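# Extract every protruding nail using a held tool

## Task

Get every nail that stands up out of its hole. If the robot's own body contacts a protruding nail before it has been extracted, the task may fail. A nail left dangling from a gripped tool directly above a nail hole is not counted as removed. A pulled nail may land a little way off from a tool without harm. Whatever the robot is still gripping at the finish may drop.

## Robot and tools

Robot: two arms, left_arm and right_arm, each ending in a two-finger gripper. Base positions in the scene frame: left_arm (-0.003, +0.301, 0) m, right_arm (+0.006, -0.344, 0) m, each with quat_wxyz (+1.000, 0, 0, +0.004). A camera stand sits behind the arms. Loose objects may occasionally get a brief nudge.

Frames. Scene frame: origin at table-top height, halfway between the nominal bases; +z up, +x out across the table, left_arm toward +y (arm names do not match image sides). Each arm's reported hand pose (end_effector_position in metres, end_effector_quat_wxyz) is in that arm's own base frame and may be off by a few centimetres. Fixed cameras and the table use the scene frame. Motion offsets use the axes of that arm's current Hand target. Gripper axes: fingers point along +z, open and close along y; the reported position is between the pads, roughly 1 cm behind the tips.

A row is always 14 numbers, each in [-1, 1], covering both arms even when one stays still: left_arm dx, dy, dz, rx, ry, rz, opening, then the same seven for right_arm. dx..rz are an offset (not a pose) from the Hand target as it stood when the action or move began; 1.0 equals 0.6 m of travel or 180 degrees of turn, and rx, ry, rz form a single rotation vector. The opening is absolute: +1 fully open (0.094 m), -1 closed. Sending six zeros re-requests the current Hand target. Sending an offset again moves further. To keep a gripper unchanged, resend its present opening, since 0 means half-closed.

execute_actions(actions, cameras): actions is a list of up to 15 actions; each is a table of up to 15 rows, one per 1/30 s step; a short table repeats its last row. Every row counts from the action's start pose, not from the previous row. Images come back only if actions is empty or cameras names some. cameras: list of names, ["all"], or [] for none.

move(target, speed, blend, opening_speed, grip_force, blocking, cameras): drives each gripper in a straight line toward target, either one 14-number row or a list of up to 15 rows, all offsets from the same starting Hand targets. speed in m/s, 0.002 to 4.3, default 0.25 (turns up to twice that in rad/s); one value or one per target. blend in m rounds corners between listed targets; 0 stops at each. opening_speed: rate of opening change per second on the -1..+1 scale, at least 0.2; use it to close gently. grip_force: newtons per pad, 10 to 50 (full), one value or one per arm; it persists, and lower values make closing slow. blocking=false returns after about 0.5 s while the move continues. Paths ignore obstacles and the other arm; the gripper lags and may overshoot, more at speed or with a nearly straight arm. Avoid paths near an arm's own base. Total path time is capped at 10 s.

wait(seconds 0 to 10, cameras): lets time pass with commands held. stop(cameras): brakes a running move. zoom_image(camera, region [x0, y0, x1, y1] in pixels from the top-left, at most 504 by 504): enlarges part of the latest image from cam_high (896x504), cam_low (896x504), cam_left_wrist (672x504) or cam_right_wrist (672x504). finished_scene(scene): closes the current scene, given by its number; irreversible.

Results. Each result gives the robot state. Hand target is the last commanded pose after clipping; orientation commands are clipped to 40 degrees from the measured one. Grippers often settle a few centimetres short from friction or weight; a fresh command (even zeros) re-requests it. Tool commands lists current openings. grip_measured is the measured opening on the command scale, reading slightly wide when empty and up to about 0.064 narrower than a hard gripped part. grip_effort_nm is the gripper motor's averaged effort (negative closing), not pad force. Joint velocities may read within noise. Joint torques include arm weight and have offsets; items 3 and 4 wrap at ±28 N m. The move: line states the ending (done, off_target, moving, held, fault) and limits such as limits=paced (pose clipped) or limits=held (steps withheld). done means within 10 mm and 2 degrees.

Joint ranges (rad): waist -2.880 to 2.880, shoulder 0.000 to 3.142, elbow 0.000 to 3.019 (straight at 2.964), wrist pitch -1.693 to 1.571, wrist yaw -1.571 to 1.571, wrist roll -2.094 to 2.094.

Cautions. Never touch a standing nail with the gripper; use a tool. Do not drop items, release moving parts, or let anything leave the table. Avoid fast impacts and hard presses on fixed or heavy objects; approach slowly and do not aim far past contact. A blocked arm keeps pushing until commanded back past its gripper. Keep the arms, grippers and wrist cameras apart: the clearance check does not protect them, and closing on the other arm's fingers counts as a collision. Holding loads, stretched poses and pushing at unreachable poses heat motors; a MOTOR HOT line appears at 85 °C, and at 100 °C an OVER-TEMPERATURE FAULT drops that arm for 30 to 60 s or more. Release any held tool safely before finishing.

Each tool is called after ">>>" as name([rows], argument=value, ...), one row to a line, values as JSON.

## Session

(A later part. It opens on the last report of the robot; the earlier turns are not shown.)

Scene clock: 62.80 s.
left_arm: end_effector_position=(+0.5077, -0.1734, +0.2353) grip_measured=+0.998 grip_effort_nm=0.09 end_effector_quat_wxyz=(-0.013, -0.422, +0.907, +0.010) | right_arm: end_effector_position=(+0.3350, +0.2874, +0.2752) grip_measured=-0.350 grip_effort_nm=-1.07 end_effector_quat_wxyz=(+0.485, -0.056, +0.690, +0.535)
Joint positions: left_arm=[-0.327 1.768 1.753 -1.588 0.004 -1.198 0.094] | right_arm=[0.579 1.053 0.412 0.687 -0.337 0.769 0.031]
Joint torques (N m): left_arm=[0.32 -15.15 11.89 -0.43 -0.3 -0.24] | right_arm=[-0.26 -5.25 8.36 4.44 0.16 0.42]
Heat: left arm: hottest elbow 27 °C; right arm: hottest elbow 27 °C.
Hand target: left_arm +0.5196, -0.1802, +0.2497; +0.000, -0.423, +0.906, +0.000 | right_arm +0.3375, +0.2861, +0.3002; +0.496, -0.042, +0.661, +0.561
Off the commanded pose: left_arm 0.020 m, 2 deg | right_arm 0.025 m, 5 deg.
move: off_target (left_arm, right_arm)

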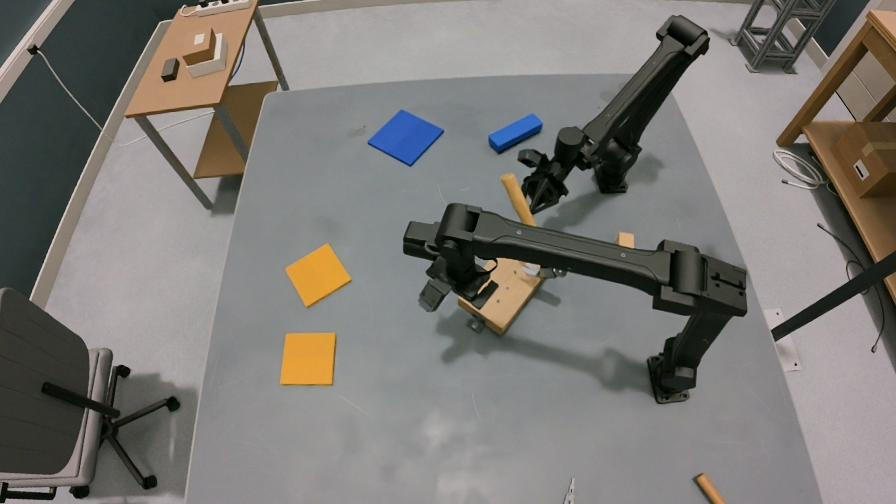

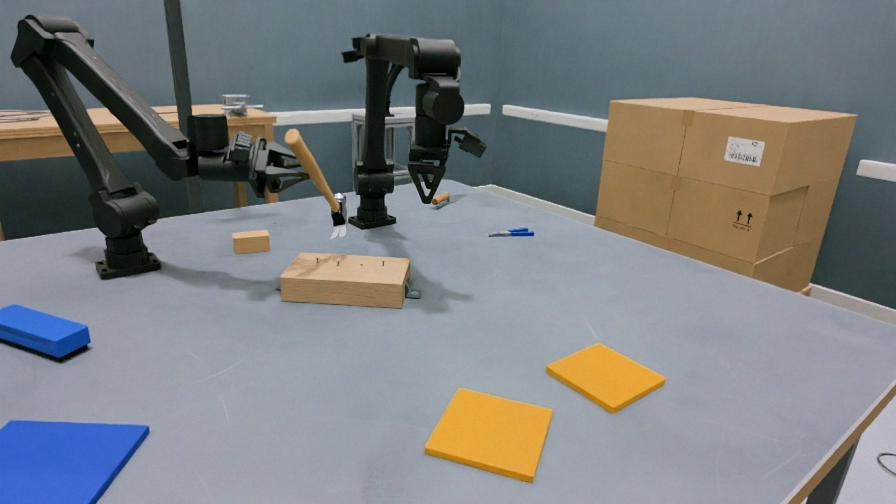

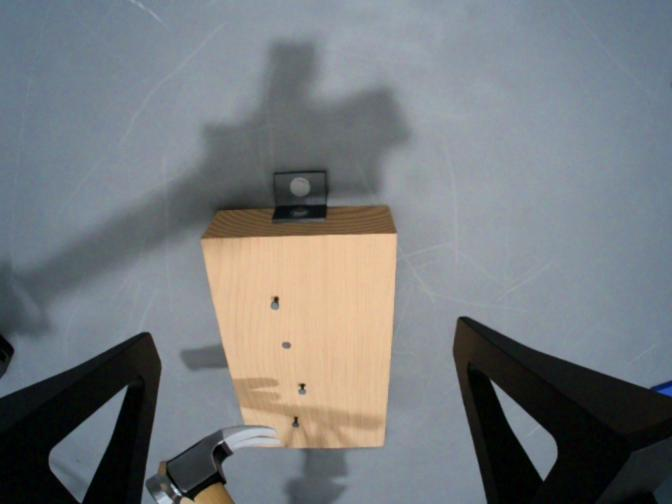

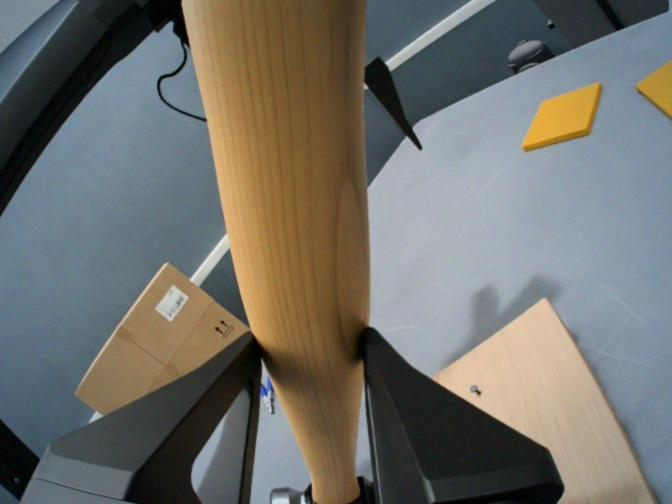

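>>> move(target=[0,0,0,0,0,0,1,0.041,-0.0408,-0.0072,0,0,0,-0.65], cameras=["cam_left_wrist","cam_low"], speed=0.1)

>>> zoom_image(camera="cam_left_wrist", region=[140, 280, 400, 504])

>>> zoom_image(camera="cam_low", region=[270, 200, 430, 320])

Scene clock: 65.13 s.
left_arm: end_effector_position=(+0.5077, -0.1734, +0.2353) grip_measured=+0.998 grip_effort_nm=0.09 end_effector_quat_wxyz=(-0.013, -0.422, +0.907, +0.010) | right_arm: end_effector_position=(+0.3342, +0.2868, +0.2400) grip_measured=-0.350 grip_effort_nm=-1.07 end_effector_quat_wxyz=(+0.484, -0.056, +0.690, +0.535)
Joint positions: left_arm=[-0.327 1.768 1.753 -1.588 0.004 -1.198 0.094] | right_arm=[0.579 1.162 0.357 0.849 -0.337 0.77 0.031]
Joint torques (N m): left_arm=[0.38 -15.21 11.89 -0.4 -0.31 -0.24] | right_arm=[0.67 -6.12 7.61 4.26 0.12 0.4]
Heat: left arm: hottest elbow 28 °C; right arm: hottest elbow 27 °C.
Hand target: left_arm +0.5196, -0.1802, +0.2497; +0.000, -0.423, +0.906, +0.000 | right_arm +0.3375, +0.2861, +0.2652; +0.496, -0.042, +0.661, +0.561
Off the commanded pose: left_arm 0.020 m, 2 deg | right_arm 0.025 m, 5 deg.
move: off_target (left_arm, right_arm)
Images, in order (width x height): cam_low 896x504, cam_left_wrist 672x504.

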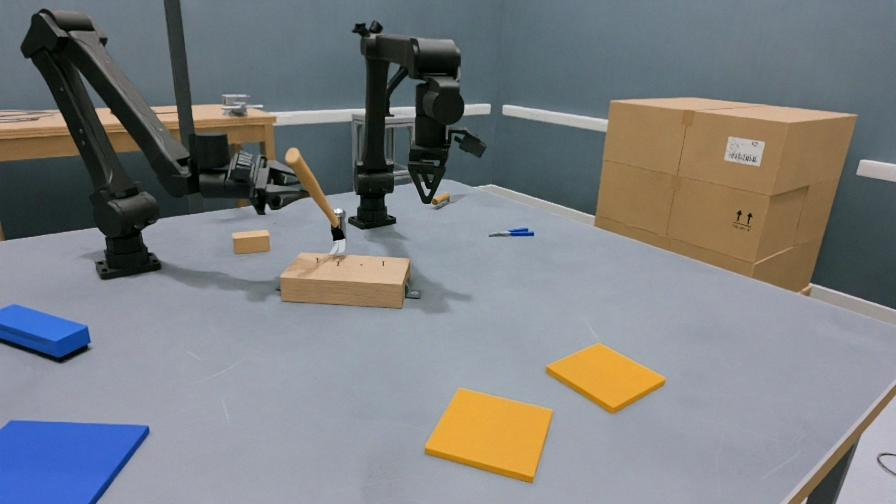

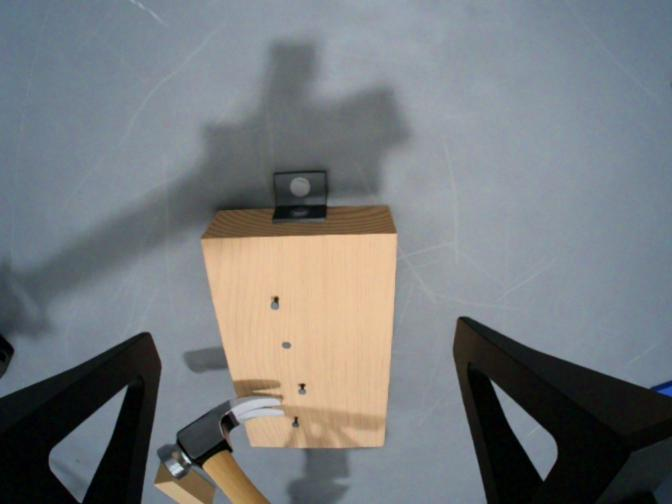

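Scaled by 1.938 from the camera's 672x504 image, which has a finer 960x720 frame.

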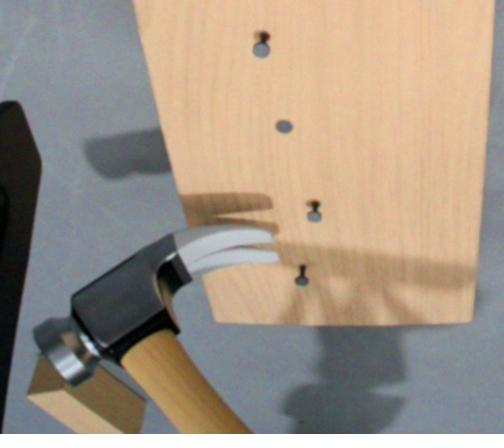

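Scaled by 3.150 from the camera's 896x504 image, which has a finer 1280x720 frame.

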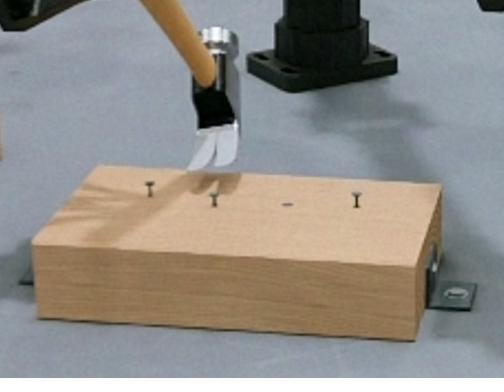

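>>> move(target=[0,0,0,0,0,0,1,0.0176,-0.0175,-0.0031,0,0,0,-0.65], cameras=["cam_left_wrist","cam_low"], speed=0.1)

>>> zoom_image(camera="cam_left_wrist", region=[180, 340, 360, 480])

>>> zoom_image(camera="cam_low", region=[290, 220, 390, 300])

Scene clock: 66.57 s.
left_arm: end_effector_position=(+0.5077, -0.1734, +0.2353) grip_measured=+0.998 grip_effort_nm=0.09 end_effector_quat_wxyz=(-0.013, -0.422, +0.907, +0.010) | right_arm: end_effector_position=(+0.3347, +0.2870, +0.2292) grip_measured=-0.372 grip_effort_nm=-1.07 end_effector_quat_wxyz=(+0.485, -0.054, +0.687, +0.538)
Joint positions: left_arm=[-0.327 1.768 1.753 -1.588 0.004 -1.198 0.094] | right_arm=[0.579 1.215 0.343 0.925 -0.336 0.776 0.029]
Joint torques (N m): left_arm=[0.38 -15.09 11.88 -0.42 -0.31 -0.24] | right_arm=[0.91 -6.24 7.05 4.14 0.17 0.36]
Heat: left arm: hottest elbow 28 °C; right arm: hottest elbow 27 °C.
Hand target: left_arm +0.5196, -0.1802, +0.2497; +0.000, -0.423, +0.906, +0.000 | right_arm +0.3375, +0.2861, +0.2503; +0.496, -0.042, +0.661, +0.561
Off the commanded pose: left_arm 0.020 m, 2 deg | right_arm 0.021 m, 4 deg.
move: off_target (left_arm, right_arm)
Images, in order (width x height): cam_low 896x504, cam_left_wrist 672x504.

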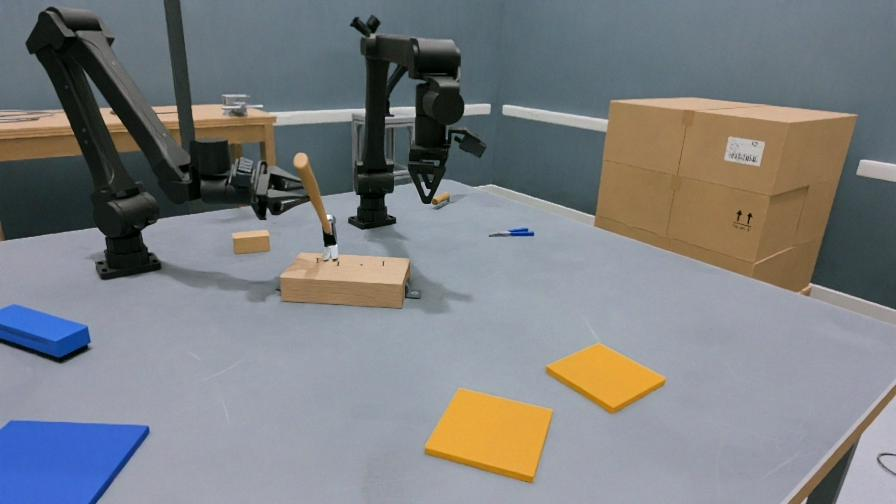

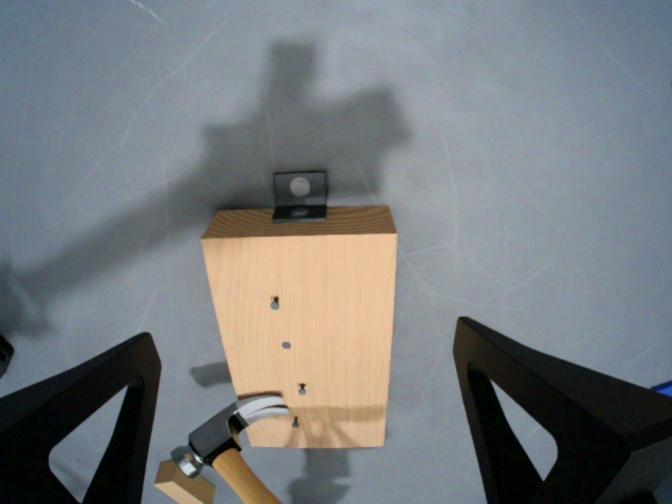

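Scaled by 2.800 from the camera's 672x504 image, which has a finer 960x720 frame.

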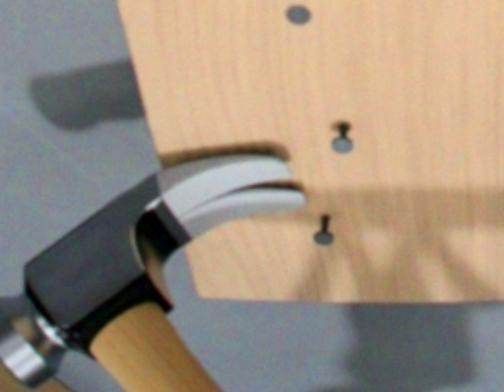

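Scaled by 5.040 from the camera's 896x504 image, which has a finer 1280x720 frame.

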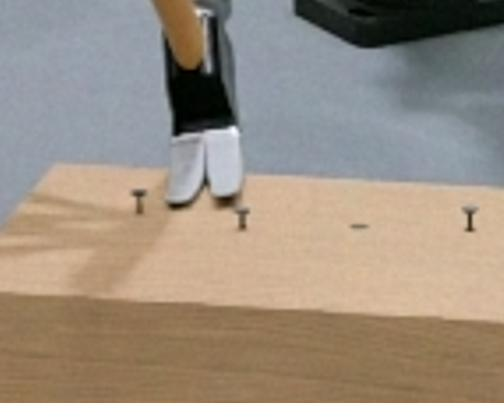

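>>> move([
  [0,0,0,0,0,0,1,-0.0117,0.0117,0.002,0,0,0,-0.65],
  [0,0,0,0,0,0,1,-0.0135,0.0137,-0.0195,0,0,0,-0.65],
  [0,0,0,0,0,0,1,-0.0045,0.0047,-0.021,0,0,0,-0.65],
], cameras=["cam_left_wrist","cam_low"], speed=0.05)

>>> zoom_image(camera="cam_left_wrist", region=[180, 340, 360, 480])

>>> zoom_image(camera="cam_low", region=[290, 220, 390, 300])

Scene clock: 69.23 s.
left_arm: end_effector_position=(+0.5077, -0.1734, +0.2353) grip_measured=+0.998 grip_effort_nm=0.09 end_effector_quat_wxyz=(-0.013, -0.422, +0.907, +0.010) | right_arm: end_effector_position=(+0.3273, +0.2784, +0.2285) grip_measured=-0.373 grip_effort_nm=-1.07 end_effector_quat_wxyz=(+0.485, -0.054, +0.688, +0.538)
Joint positions: left_arm=[-0.327 1.768 1.753 -1.588 0.004 -1.198 0.094] | right_arm=[0.567 1.178 0.316 0.914 -0.349 0.776 0.029]
Joint torques (N m): left_arm=[0.38 -15.15 11.88 -0.39 -0.3 -0.24] | right_arm=[-0.38 -7.53 7.12 3.82 0.08 0.33]
Heat: left arm: hottest elbow 29 °C; right arm: hottest elbow 27 °C.
Hand target: left_arm +0.5196, -0.1802, +0.2497; +0.000, -0.423, +0.906, +0.000 | right_arm +0.3295, +0.2758, +0.2526; +0.496, -0.042, +0.661, +0.561
Off the commanded pose: left_arm 0.020 m, 2 deg | right_arm 0.024 m, 4 deg.
move: off_target (left_arm, right_arm)
Images, in order (width x height): cam_low 896x504, cam_left_wrist 672x504.

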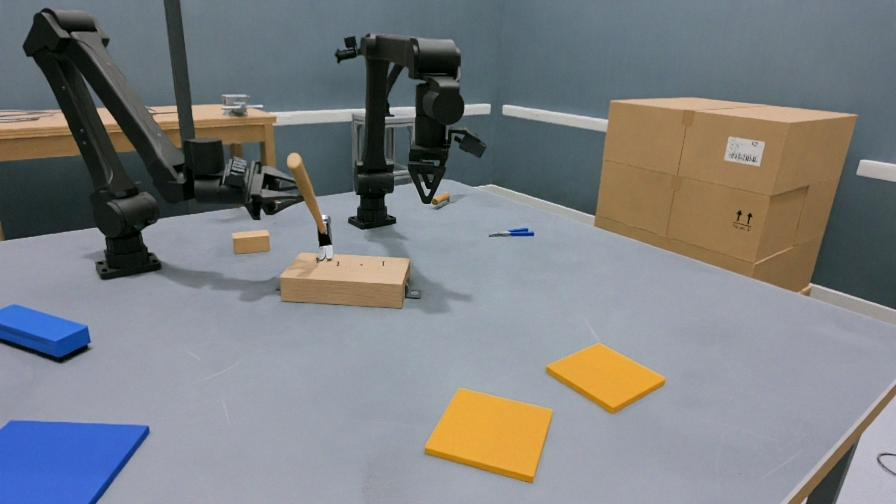

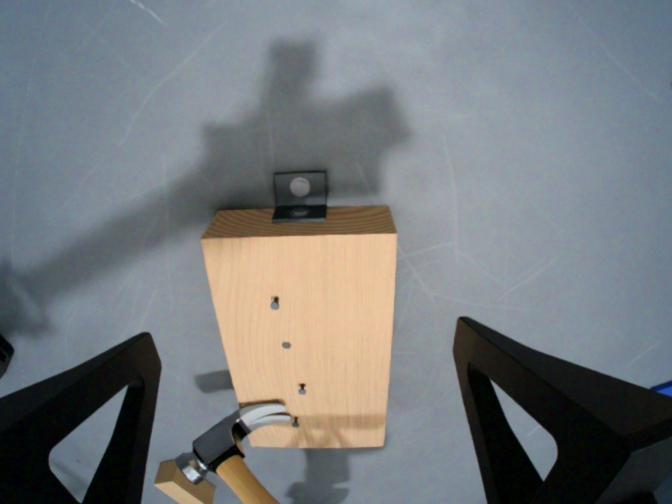

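Scaled by 2.800 from the camera's 672x504 image, which has a finer 960x720 frame.

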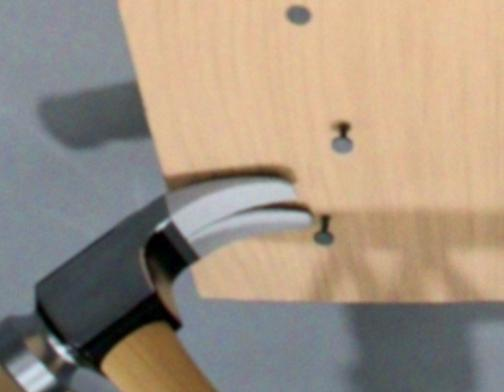

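Scaled by 5.040 from the camera's 896x504 image, which has a finer 1280x720 frame.

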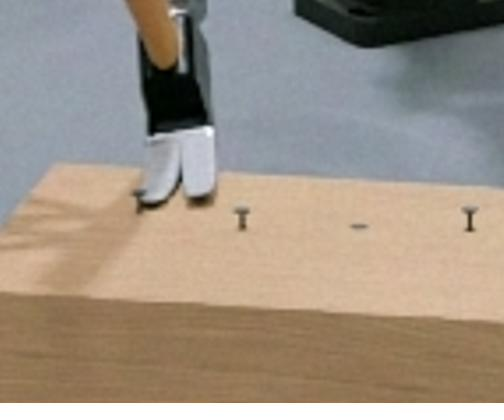

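>>> move([
  [0,0,0,0,0,0,1,-0.0117,0.0117,0.002,0,0,0,-0.65],
  [0,0,0,0,0,0,1,0.0012,0.0273,-0.0129,0,0,0,-0.65],
  [0,0,0,0,0,0,1,0.0129,0.0156,-0.0149,0,0,0,-0.65],
], cameras=["cam_left_wrist","cam_low"], speed=0.05)

>>> zoom_image(camera="cam_left_wrist", region=[210, 360, 330, 460])

>>> zoom_image(camera="cam_low", region=[290, 220, 390, 300])

Scene clock: 71.87 s.
left_arm: end_effector_position=(+0.5077, -0.1734, +0.2353) grip_measured=+0.998 grip_effort_nm=0.09 end_effector_quat_wxyz=(-0.013, -0.422, +0.907, +0.010) | right_arm: end_effector_position=(+0.3148, +0.2735, +0.2293) grip_measured=-0.373 grip_effort_nm=-1.07 end_effector_quat_wxyz=(+0.486, -0.050, +0.689, +0.535)
Joint positions: left_arm=[-0.327 1.768 1.753 -1.588 0.004 -1.198 0.094] | right_arm=[0.585 1.119 0.285 0.881 -0.32 0.776 0.029]
Joint torques (N m): left_arm=[0.38 -15.21 11.88 -0.42 -0.3 -0.24] | right_arm=[1.26 -5.77 7.36 4.26 0.11 0.32]
Heat: left arm: hottest elbow 29 °C; right arm: hottest elbow 27 °C.
Hand target: left_arm +0.5196, -0.1802, +0.2497; +0.000, -0.423, +0.906, +0.000 | right_arm +0.3144, +0.2761, +0.2525; +0.496, -0.042, +0.661, +0.561
Off the commanded pose: left_arm 0.020 m, 2 deg | right_arm 0.023 m, 5 deg.
move: off_target (left_arm, right_arm)
Images, in order (width x height): cam_low 896x504, cam_left_wrist 672x504.

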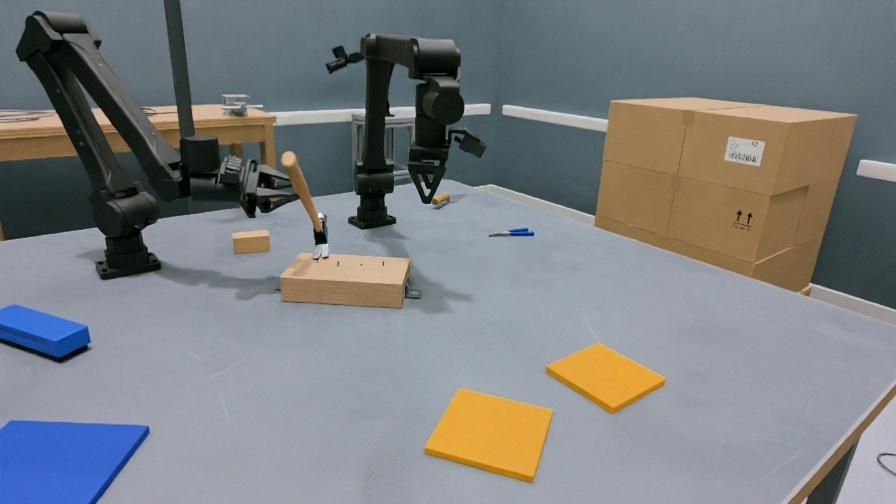

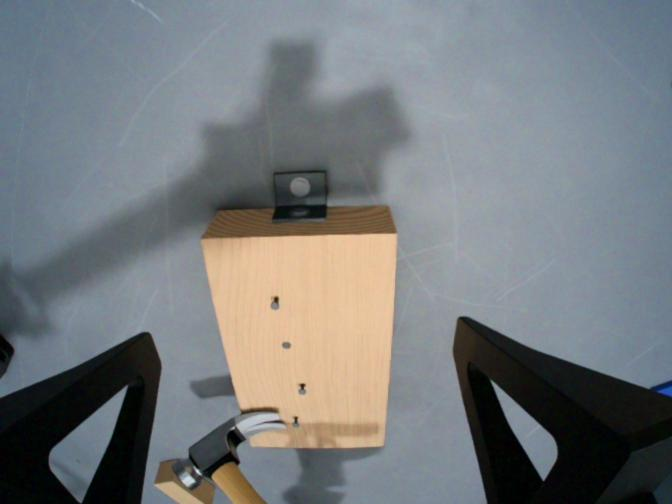

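Scaled by 4.200 from the camera's 672x504 image, which has a finer 960x720 frame.

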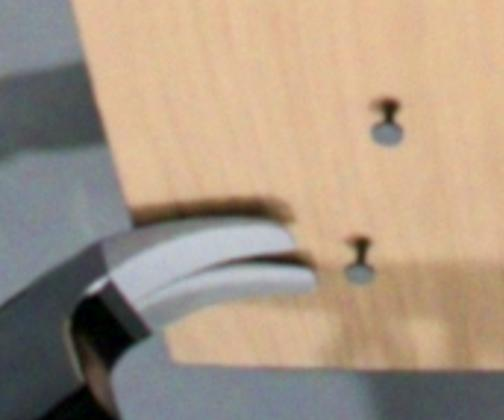

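Scaled by 5.040 from the camera's 896x504 image, which has a finer 1280x720 frame.

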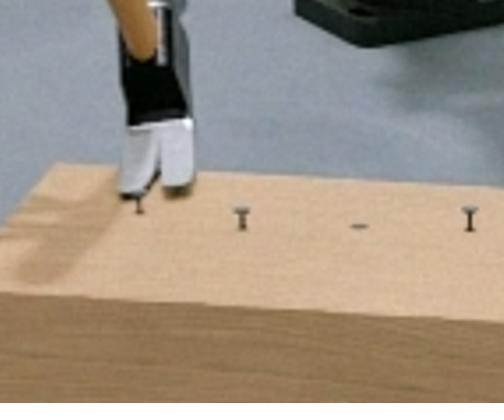

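>>> move(target=[0,0,0,0,0,0,1,-0.0141,-0.0142,0,0,0,0,-0.65], cameras=["cam_left_wrist","cam_low"], speed=0.03)

>>> zoom_image(camera="cam_left_wrist", region=[210, 360, 330, 460])

>>> zoom_image(camera="cam_low", region=[290, 220, 390, 300])

Scene clock: 73.20 s.
left_arm: end_effector_position=(+0.5077, -0.1734, +0.2353) grip_measured=+0.998 grip_effort_nm=0.09 end_effector_quat_wxyz=(-0.013, -0.422, +0.907, +0.010) | right_arm: end_effector_position=(+0.3180, +0.2689, +0.2281) grip_measured=-0.373 grip_effort_nm=-1.07 end_effector_quat_wxyz=(+0.484, -0.054, +0.688, +0.537)
Joint positions: left_arm=[-0.327 1.768 1.753 -1.588 0.004 -1.198 0.094] | right_arm=[0.555 1.129 0.285 0.893 -0.36 0.776 0.029]
Joint torques (N m): left_arm=[0.38 -15.21 11.88 -0.4 -0.3 -0.24] | right_arm=[-0.67 -5.19 7.91 4.21 0.01 0.34]
Heat: left arm: hottest elbow 29 °C; right arm: hottest elbow 27 °C.
Hand target: left_arm +0.5196, -0.1802, +0.2497; +0.000, -0.423, +0.906, +0.000 | right_arm +0.3238, +0.2688, +0.2526; +0.496, -0.042, +0.661, +0.561
Off the commanded pose: left_arm 0.020 m, 2 deg | right_arm 0.025 m, 5 deg.
move: off_target (left_arm, right_arm)
Images, in order (width x height): cam_low 896x504, cam_left_wrist 672x504.

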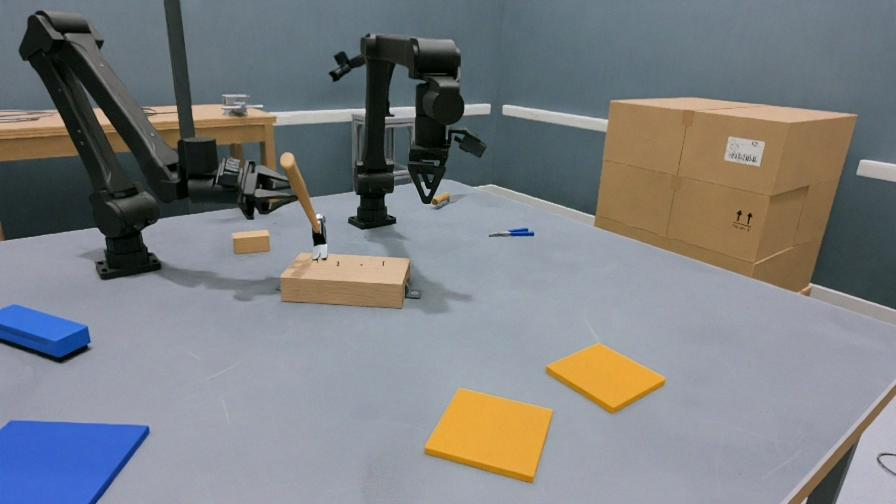

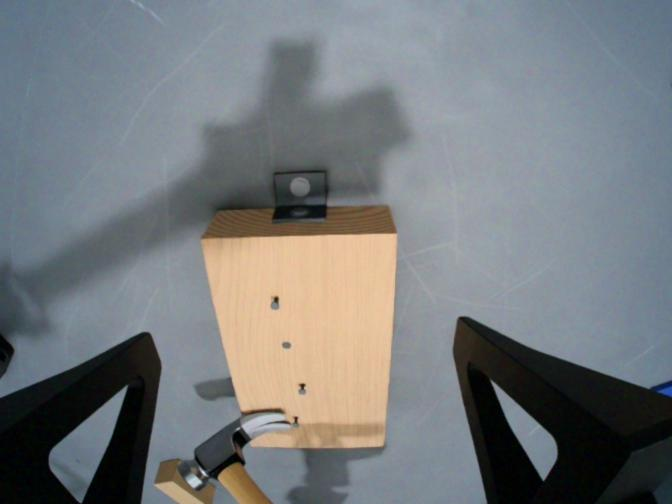

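Scaled by 4.200 from the camera's 672x504 image, which has a finer 960x720 frame.

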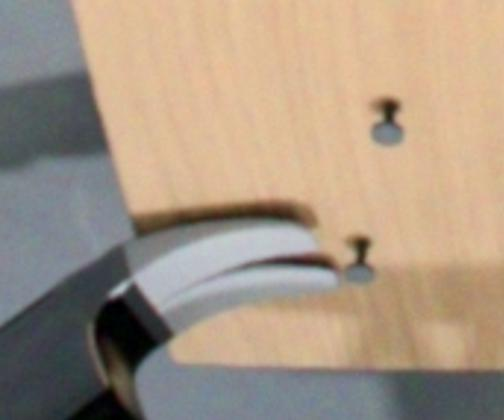

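Scaled by 5.040 from the camera's 896x504 image, which has a finer 1280x720 frame.

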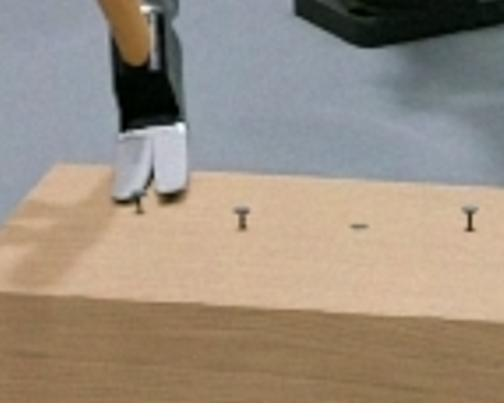

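>>> move(target=[0,0,0,0,0,0,1,-0.0116,-0.0120,0.0025,0,0,0,-0.65], cameras=["cam_left_wrist","cam_low"], speed=0.03)

>>> zoom_image(camera="cam_left_wrist", region=[210, 360, 330, 460])

>>> zoom_image(camera="cam_low", region=[290, 230, 350, 280])

Scene clock: 74.50 s.
left_arm: end_effector_position=(+0.5077, -0.1734, +0.2353) grip_measured=+0.998 grip_effort_nm=0.08 end_effector_quat_wxyz=(-0.013, -0.422, +0.907, +0.010) | right_arm: end_effector_position=(+0.3224, +0.2633, +0.2265) grip_measured=-0.373 grip_effort_nm=-1.07 end_effector_quat_wxyz=(+0.480, -0.051, +0.688, +0.542)
Joint positions: left_arm=[-0.327 1.768 1.753 -1.588 0.004 -1.198 0.094] | right_arm=[0.524 1.143 0.285 0.91 -0.395 0.792 0.029]
Joint torques (N m): left_arm=[0.32 -15.15 11.88 -0.39 -0.3 -0.24] | right_arm=[0.32 -4.31 8.55 3.63 0.05 0.26]
Heat: left arm: hottest elbow 30 °C; right arm: hottest elbow 27 °C.
Hand target: left_arm +0.5196, -0.1802, +0.2497; +0.000, -0.423, +0.906, +0.000 | right_arm +0.3327, +0.2638, +0.2526; +0.496, -0.042, +0.661, +0.561
Off the commanded pose: left_arm 0.020 m, 2 deg | right_arm 0.028 m, 4 deg.
move: off_target (left_arm, right_arm)
Images, in order (width x height): cam_low 896x504, cam_left_wrist 672x504.

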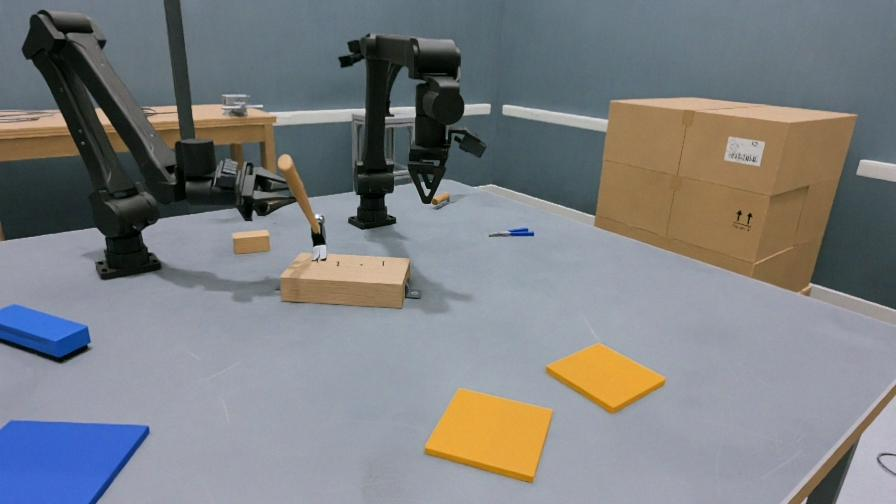

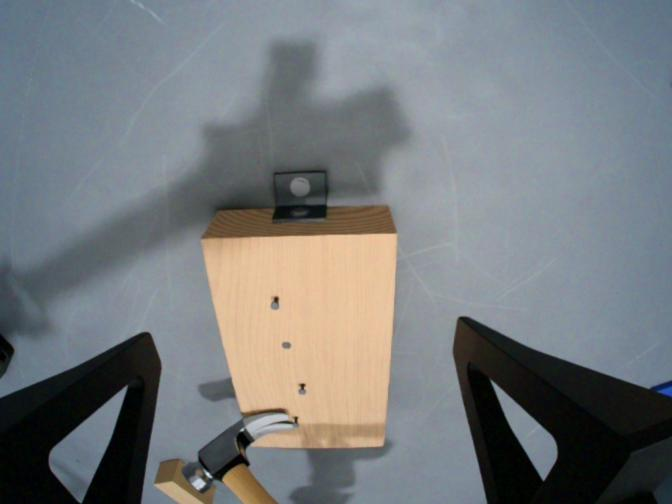

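Scaled by 4.200 from the camera's 672x504 image, which has a finer 960x720 frame.

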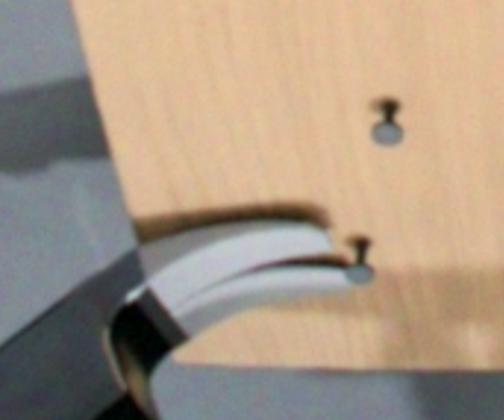

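Scaled by 8.400 from the camera's 896x504 image, which has a finer 1280x720 frame.

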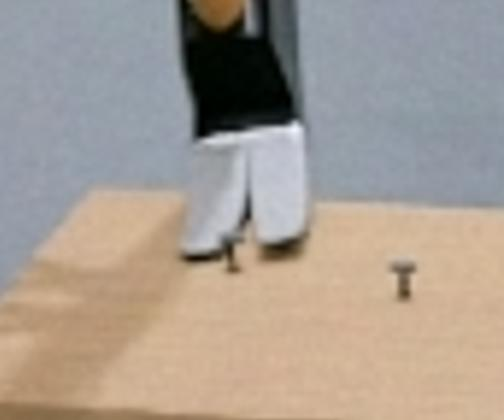

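>>> move(target=[0,0,0,0,0,0,1,-0.0085,-0.0087,0.001,0,0,0,-0.65], cameras=["cam_left_wrist","cam_low"], speed=0.03)

>>> zoom_image(camera="cam_left_wrist", region=[210, 360, 330, 460])

>>> zoom_image(camera="cam_low", region=[290, 230, 350, 280])

Scene clock: 75.80 s.
left_arm: end_effector_position=(+0.5077, -0.1734, +0.2353) grip_measured=+0.998 grip_effort_nm=0.09 end_effector_quat_wxyz=(-0.013, -0.422, +0.907, +0.010) | right_arm: end_effector_position=(+0.3256, +0.2587, +0.2254) grip_measured=-0.373 grip_effort_nm=-1.07 end_effector_quat_wxyz=(+0.477, -0.049, +0.688, +0.545)
Joint positions: left_arm=[-0.327 1.768 1.753 -1.588 0.004 -1.198 0.094] | right_arm=[0.501 1.153 0.285 0.921 -0.421 0.803 0.029]
Joint torques (N m): left_arm=[0.32 -15.15 11.88 -0.4 -0.3 -0.24] | right_arm=[0.15 -4.48 9.2 3.69 0.16 0.13]
Heat: left arm: hottest elbow 30 °C; right arm: hottest elbow 27 °C.
Hand target: left_arm +0.5196, -0.1802, +0.2497; +0.000, -0.423, +0.906, +0.000 | right_arm +0.3389, +0.2598, +0.2526; +0.496, -0.042, +0.661, +0.561
Off the commanded pose: left_arm 0.020 m, 2 deg | right_arm 0.030 m, 4 deg.
move: off_target (left_arm, right_arm)
Images, in order (width x height): cam_low 896x504, cam_left_wrist 672x504.

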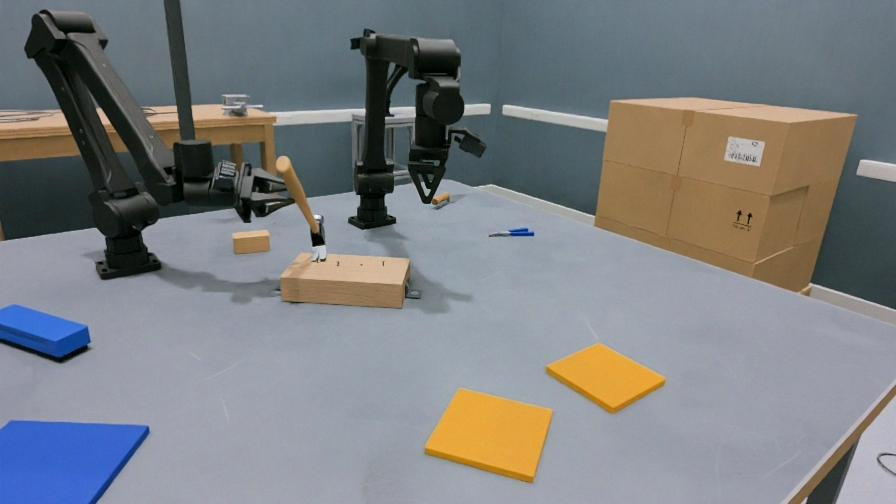

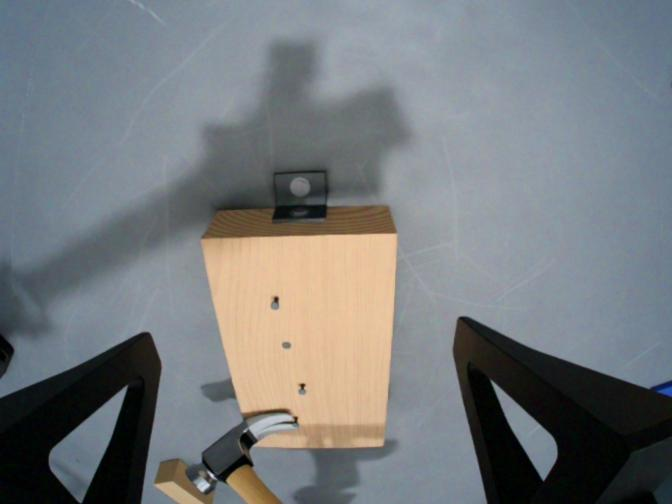

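Scaled by 4.200 from the camera's 672x504 image, which has a finer 960x720 frame.

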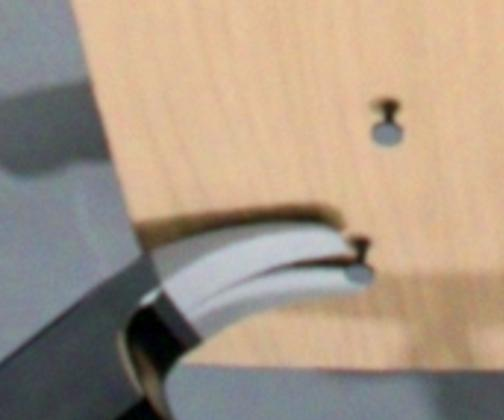

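Scaled by 8.400 from the camera's 896x504 image, which has a finer 1280x720 frame.

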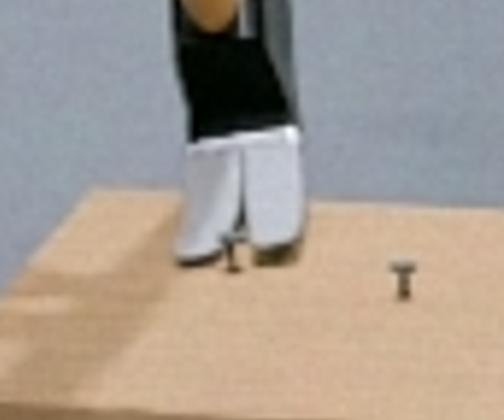

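>>> move(target=[0,0,0,0,0,0,1,-0.0145,-0.0145,0.0,0,0,0,-0.65], cameras=["cam_left_wrist","cam_low"], speed=0.03)

>>> zoom_image(camera="cam_left_wrist", region=[210, 360, 330, 460])

>>> zoom_image(camera="cam_low", region=[290, 230, 350, 280])

Scene clock: 76.90 s.
left_arm: end_effector_position=(+0.5077, -0.1734, +0.2353) grip_measured=+0.998 grip_effort_nm=0.08 end_effector_quat_wxyz=(-0.013, -0.422, +0.907, +0.010) | right_arm: end_effector_position=(+0.3309, +0.2506, +0.2238) grip_measured=-0.373 grip_effort_nm=-1.07 end_effector_quat_wxyz=(+0.473, -0.045, +0.687, +0.549)
Joint positions: left_arm=[-0.327 1.768 1.753 -1.588 0.004 -1.198 0.094] | right_arm=[0.461 1.166 0.285 0.938 -0.463 0.819 0.029]
Joint torques (N m): left_arm=[0.32 -15.15 11.88 -0.39 -0.3 -0.24] | right_arm=[-0.56 -4.31 10.04 3.49 0.2 0.03]
Heat: left arm: hottest elbow 30 °C; right arm: hottest elbow 27 °C.
Hand target: left_arm +0.5196, -0.1802, +0.2497; +0.000, -0.423, +0.906, +0.000 | right_arm +0.3485, +0.2523, +0.2527; +0.497, -0.042, +0.661, +0.561
Off the commanded pose: left_arm 0.020 m, 2 deg | right_arm 0.034 m, 4 deg.
move: off_target (left_arm, right_arm)
Images, in order (width x height): cam_low 896x504, cam_left_wrist 672x504.

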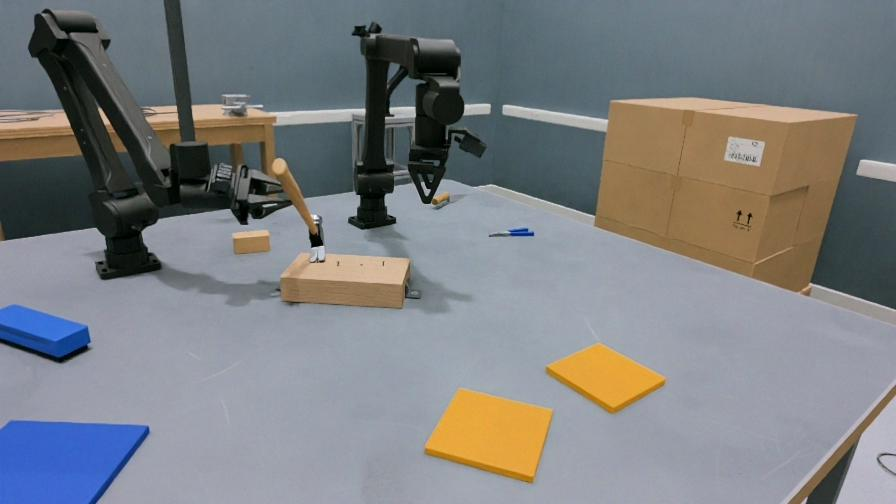

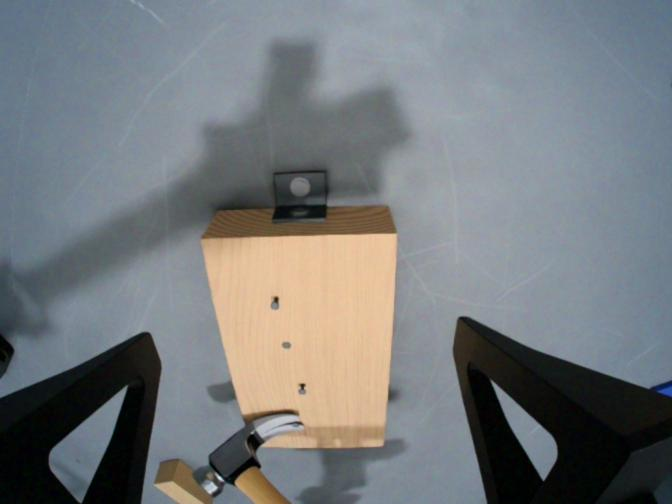

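Scaled by 4.200 from the camera's 672x504 image, which has a finer 960x720 frame.

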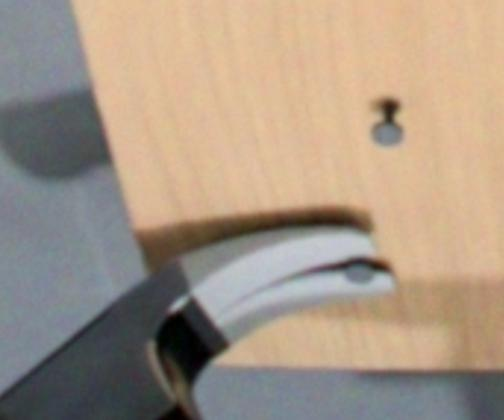

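Scaled by 8.400 from the camera's 896x504 image, which has a finer 1280x720 frame.

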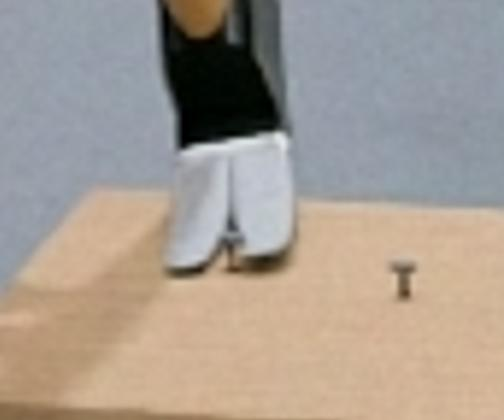

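>>> move([
  [0,0,0,0,0,0,1,-0.0075,-0.0075,0.0,0,0,0,-0.65],
  [0,0,0,0,0,0,1,0.026,0.0447,0.002,0,0,-0.07,-0.65],
], cameras=["cam_left_wrist","cam_low"], speed=0.04)

>>> zoom_image(camera="cam_left_wrist", region=[210, 360, 330, 460])

>>> zoom_image(camera="cam_low", region=[290, 230, 350, 280])

Scene clock: 81.63 s.
left_arm: end_effector_position=(+0.5077, -0.1734, +0.2353) grip_measured=+0.998 grip_effort_nm=0.08 end_effector_quat_wxyz=(-0.013, -0.422, +0.907, +0.010) | right_arm: end_effector_position=(+0.3183, +0.2677, +0.2338) grip_measured=-0.374 grip_effort_nm=-1.08 end_effector_quat_wxyz=(+0.530, -0.106, +0.674, +0.503)
Joint positions: left_arm=[-0.327 1.768 1.753 -1.588 0.004 -1.198 0.094] | right_arm=[0.552 1.128 0.285 0.915 -0.362 0.629 0.029]
Joint torques (N m): left_arm=[0.38 -15.15 11.88 -0.4 -0.3 -0.24] | right_arm=[0.62 -6.3 9.05 2.04 0.42 -0.46]
Heat: left arm: hottest elbow 31 °C; right arm: hottest elbow 27 °C.
Hand target: left_arm +0.5196, -0.1802, +0.2497; +0.000, -0.423, +0.906, +0.000 | right_arm +0.3250, +0.2708, +0.2606; +0.555, -0.114, +0.653, +0.503
Off the commanded pose: left_arm 0.020 m, 2 deg | right_arm 0.028 m, 4 deg.
move: off_target (left_arm, right_arm)
Images, in order (width x height): cam_low 896x504, cam_left_wrist 672x504.

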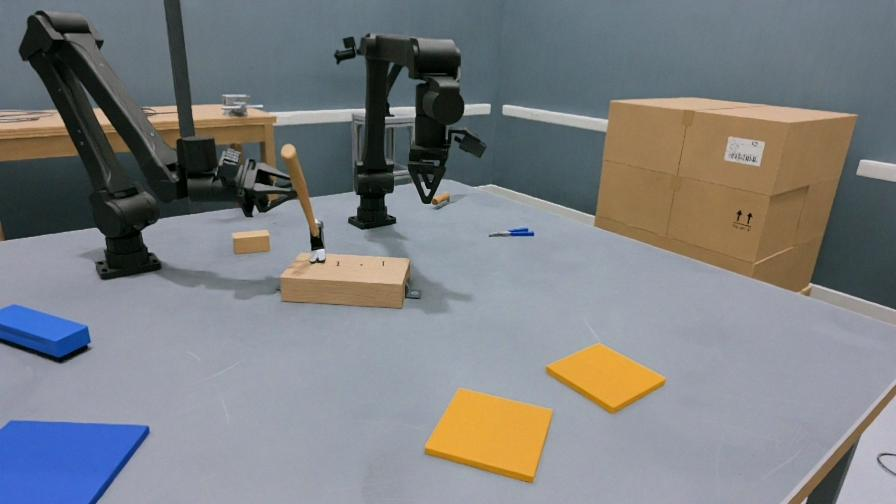

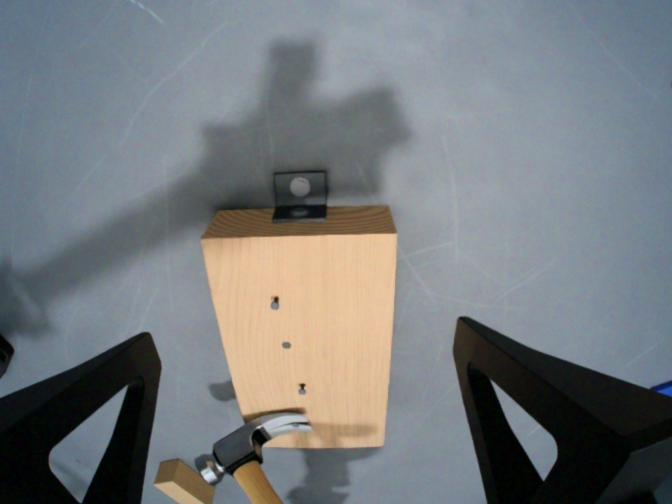

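Scaled by 4.200 from the camera's 672x504 image, which has a finer 960x720 frame.

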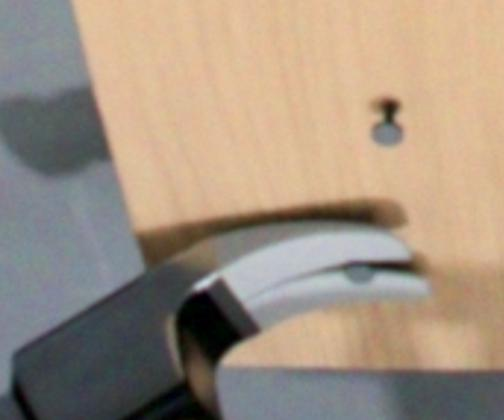

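Scaled by 8.400 from the camera's 896x504 image, which has a finer 1280x720 frame.

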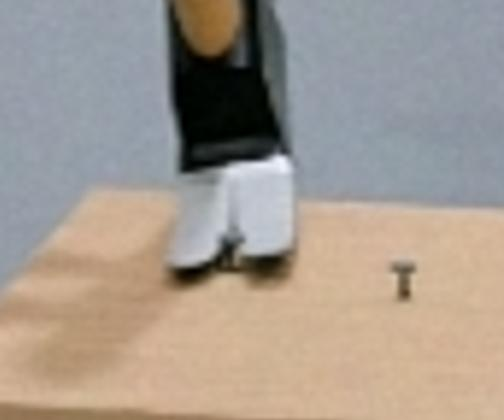

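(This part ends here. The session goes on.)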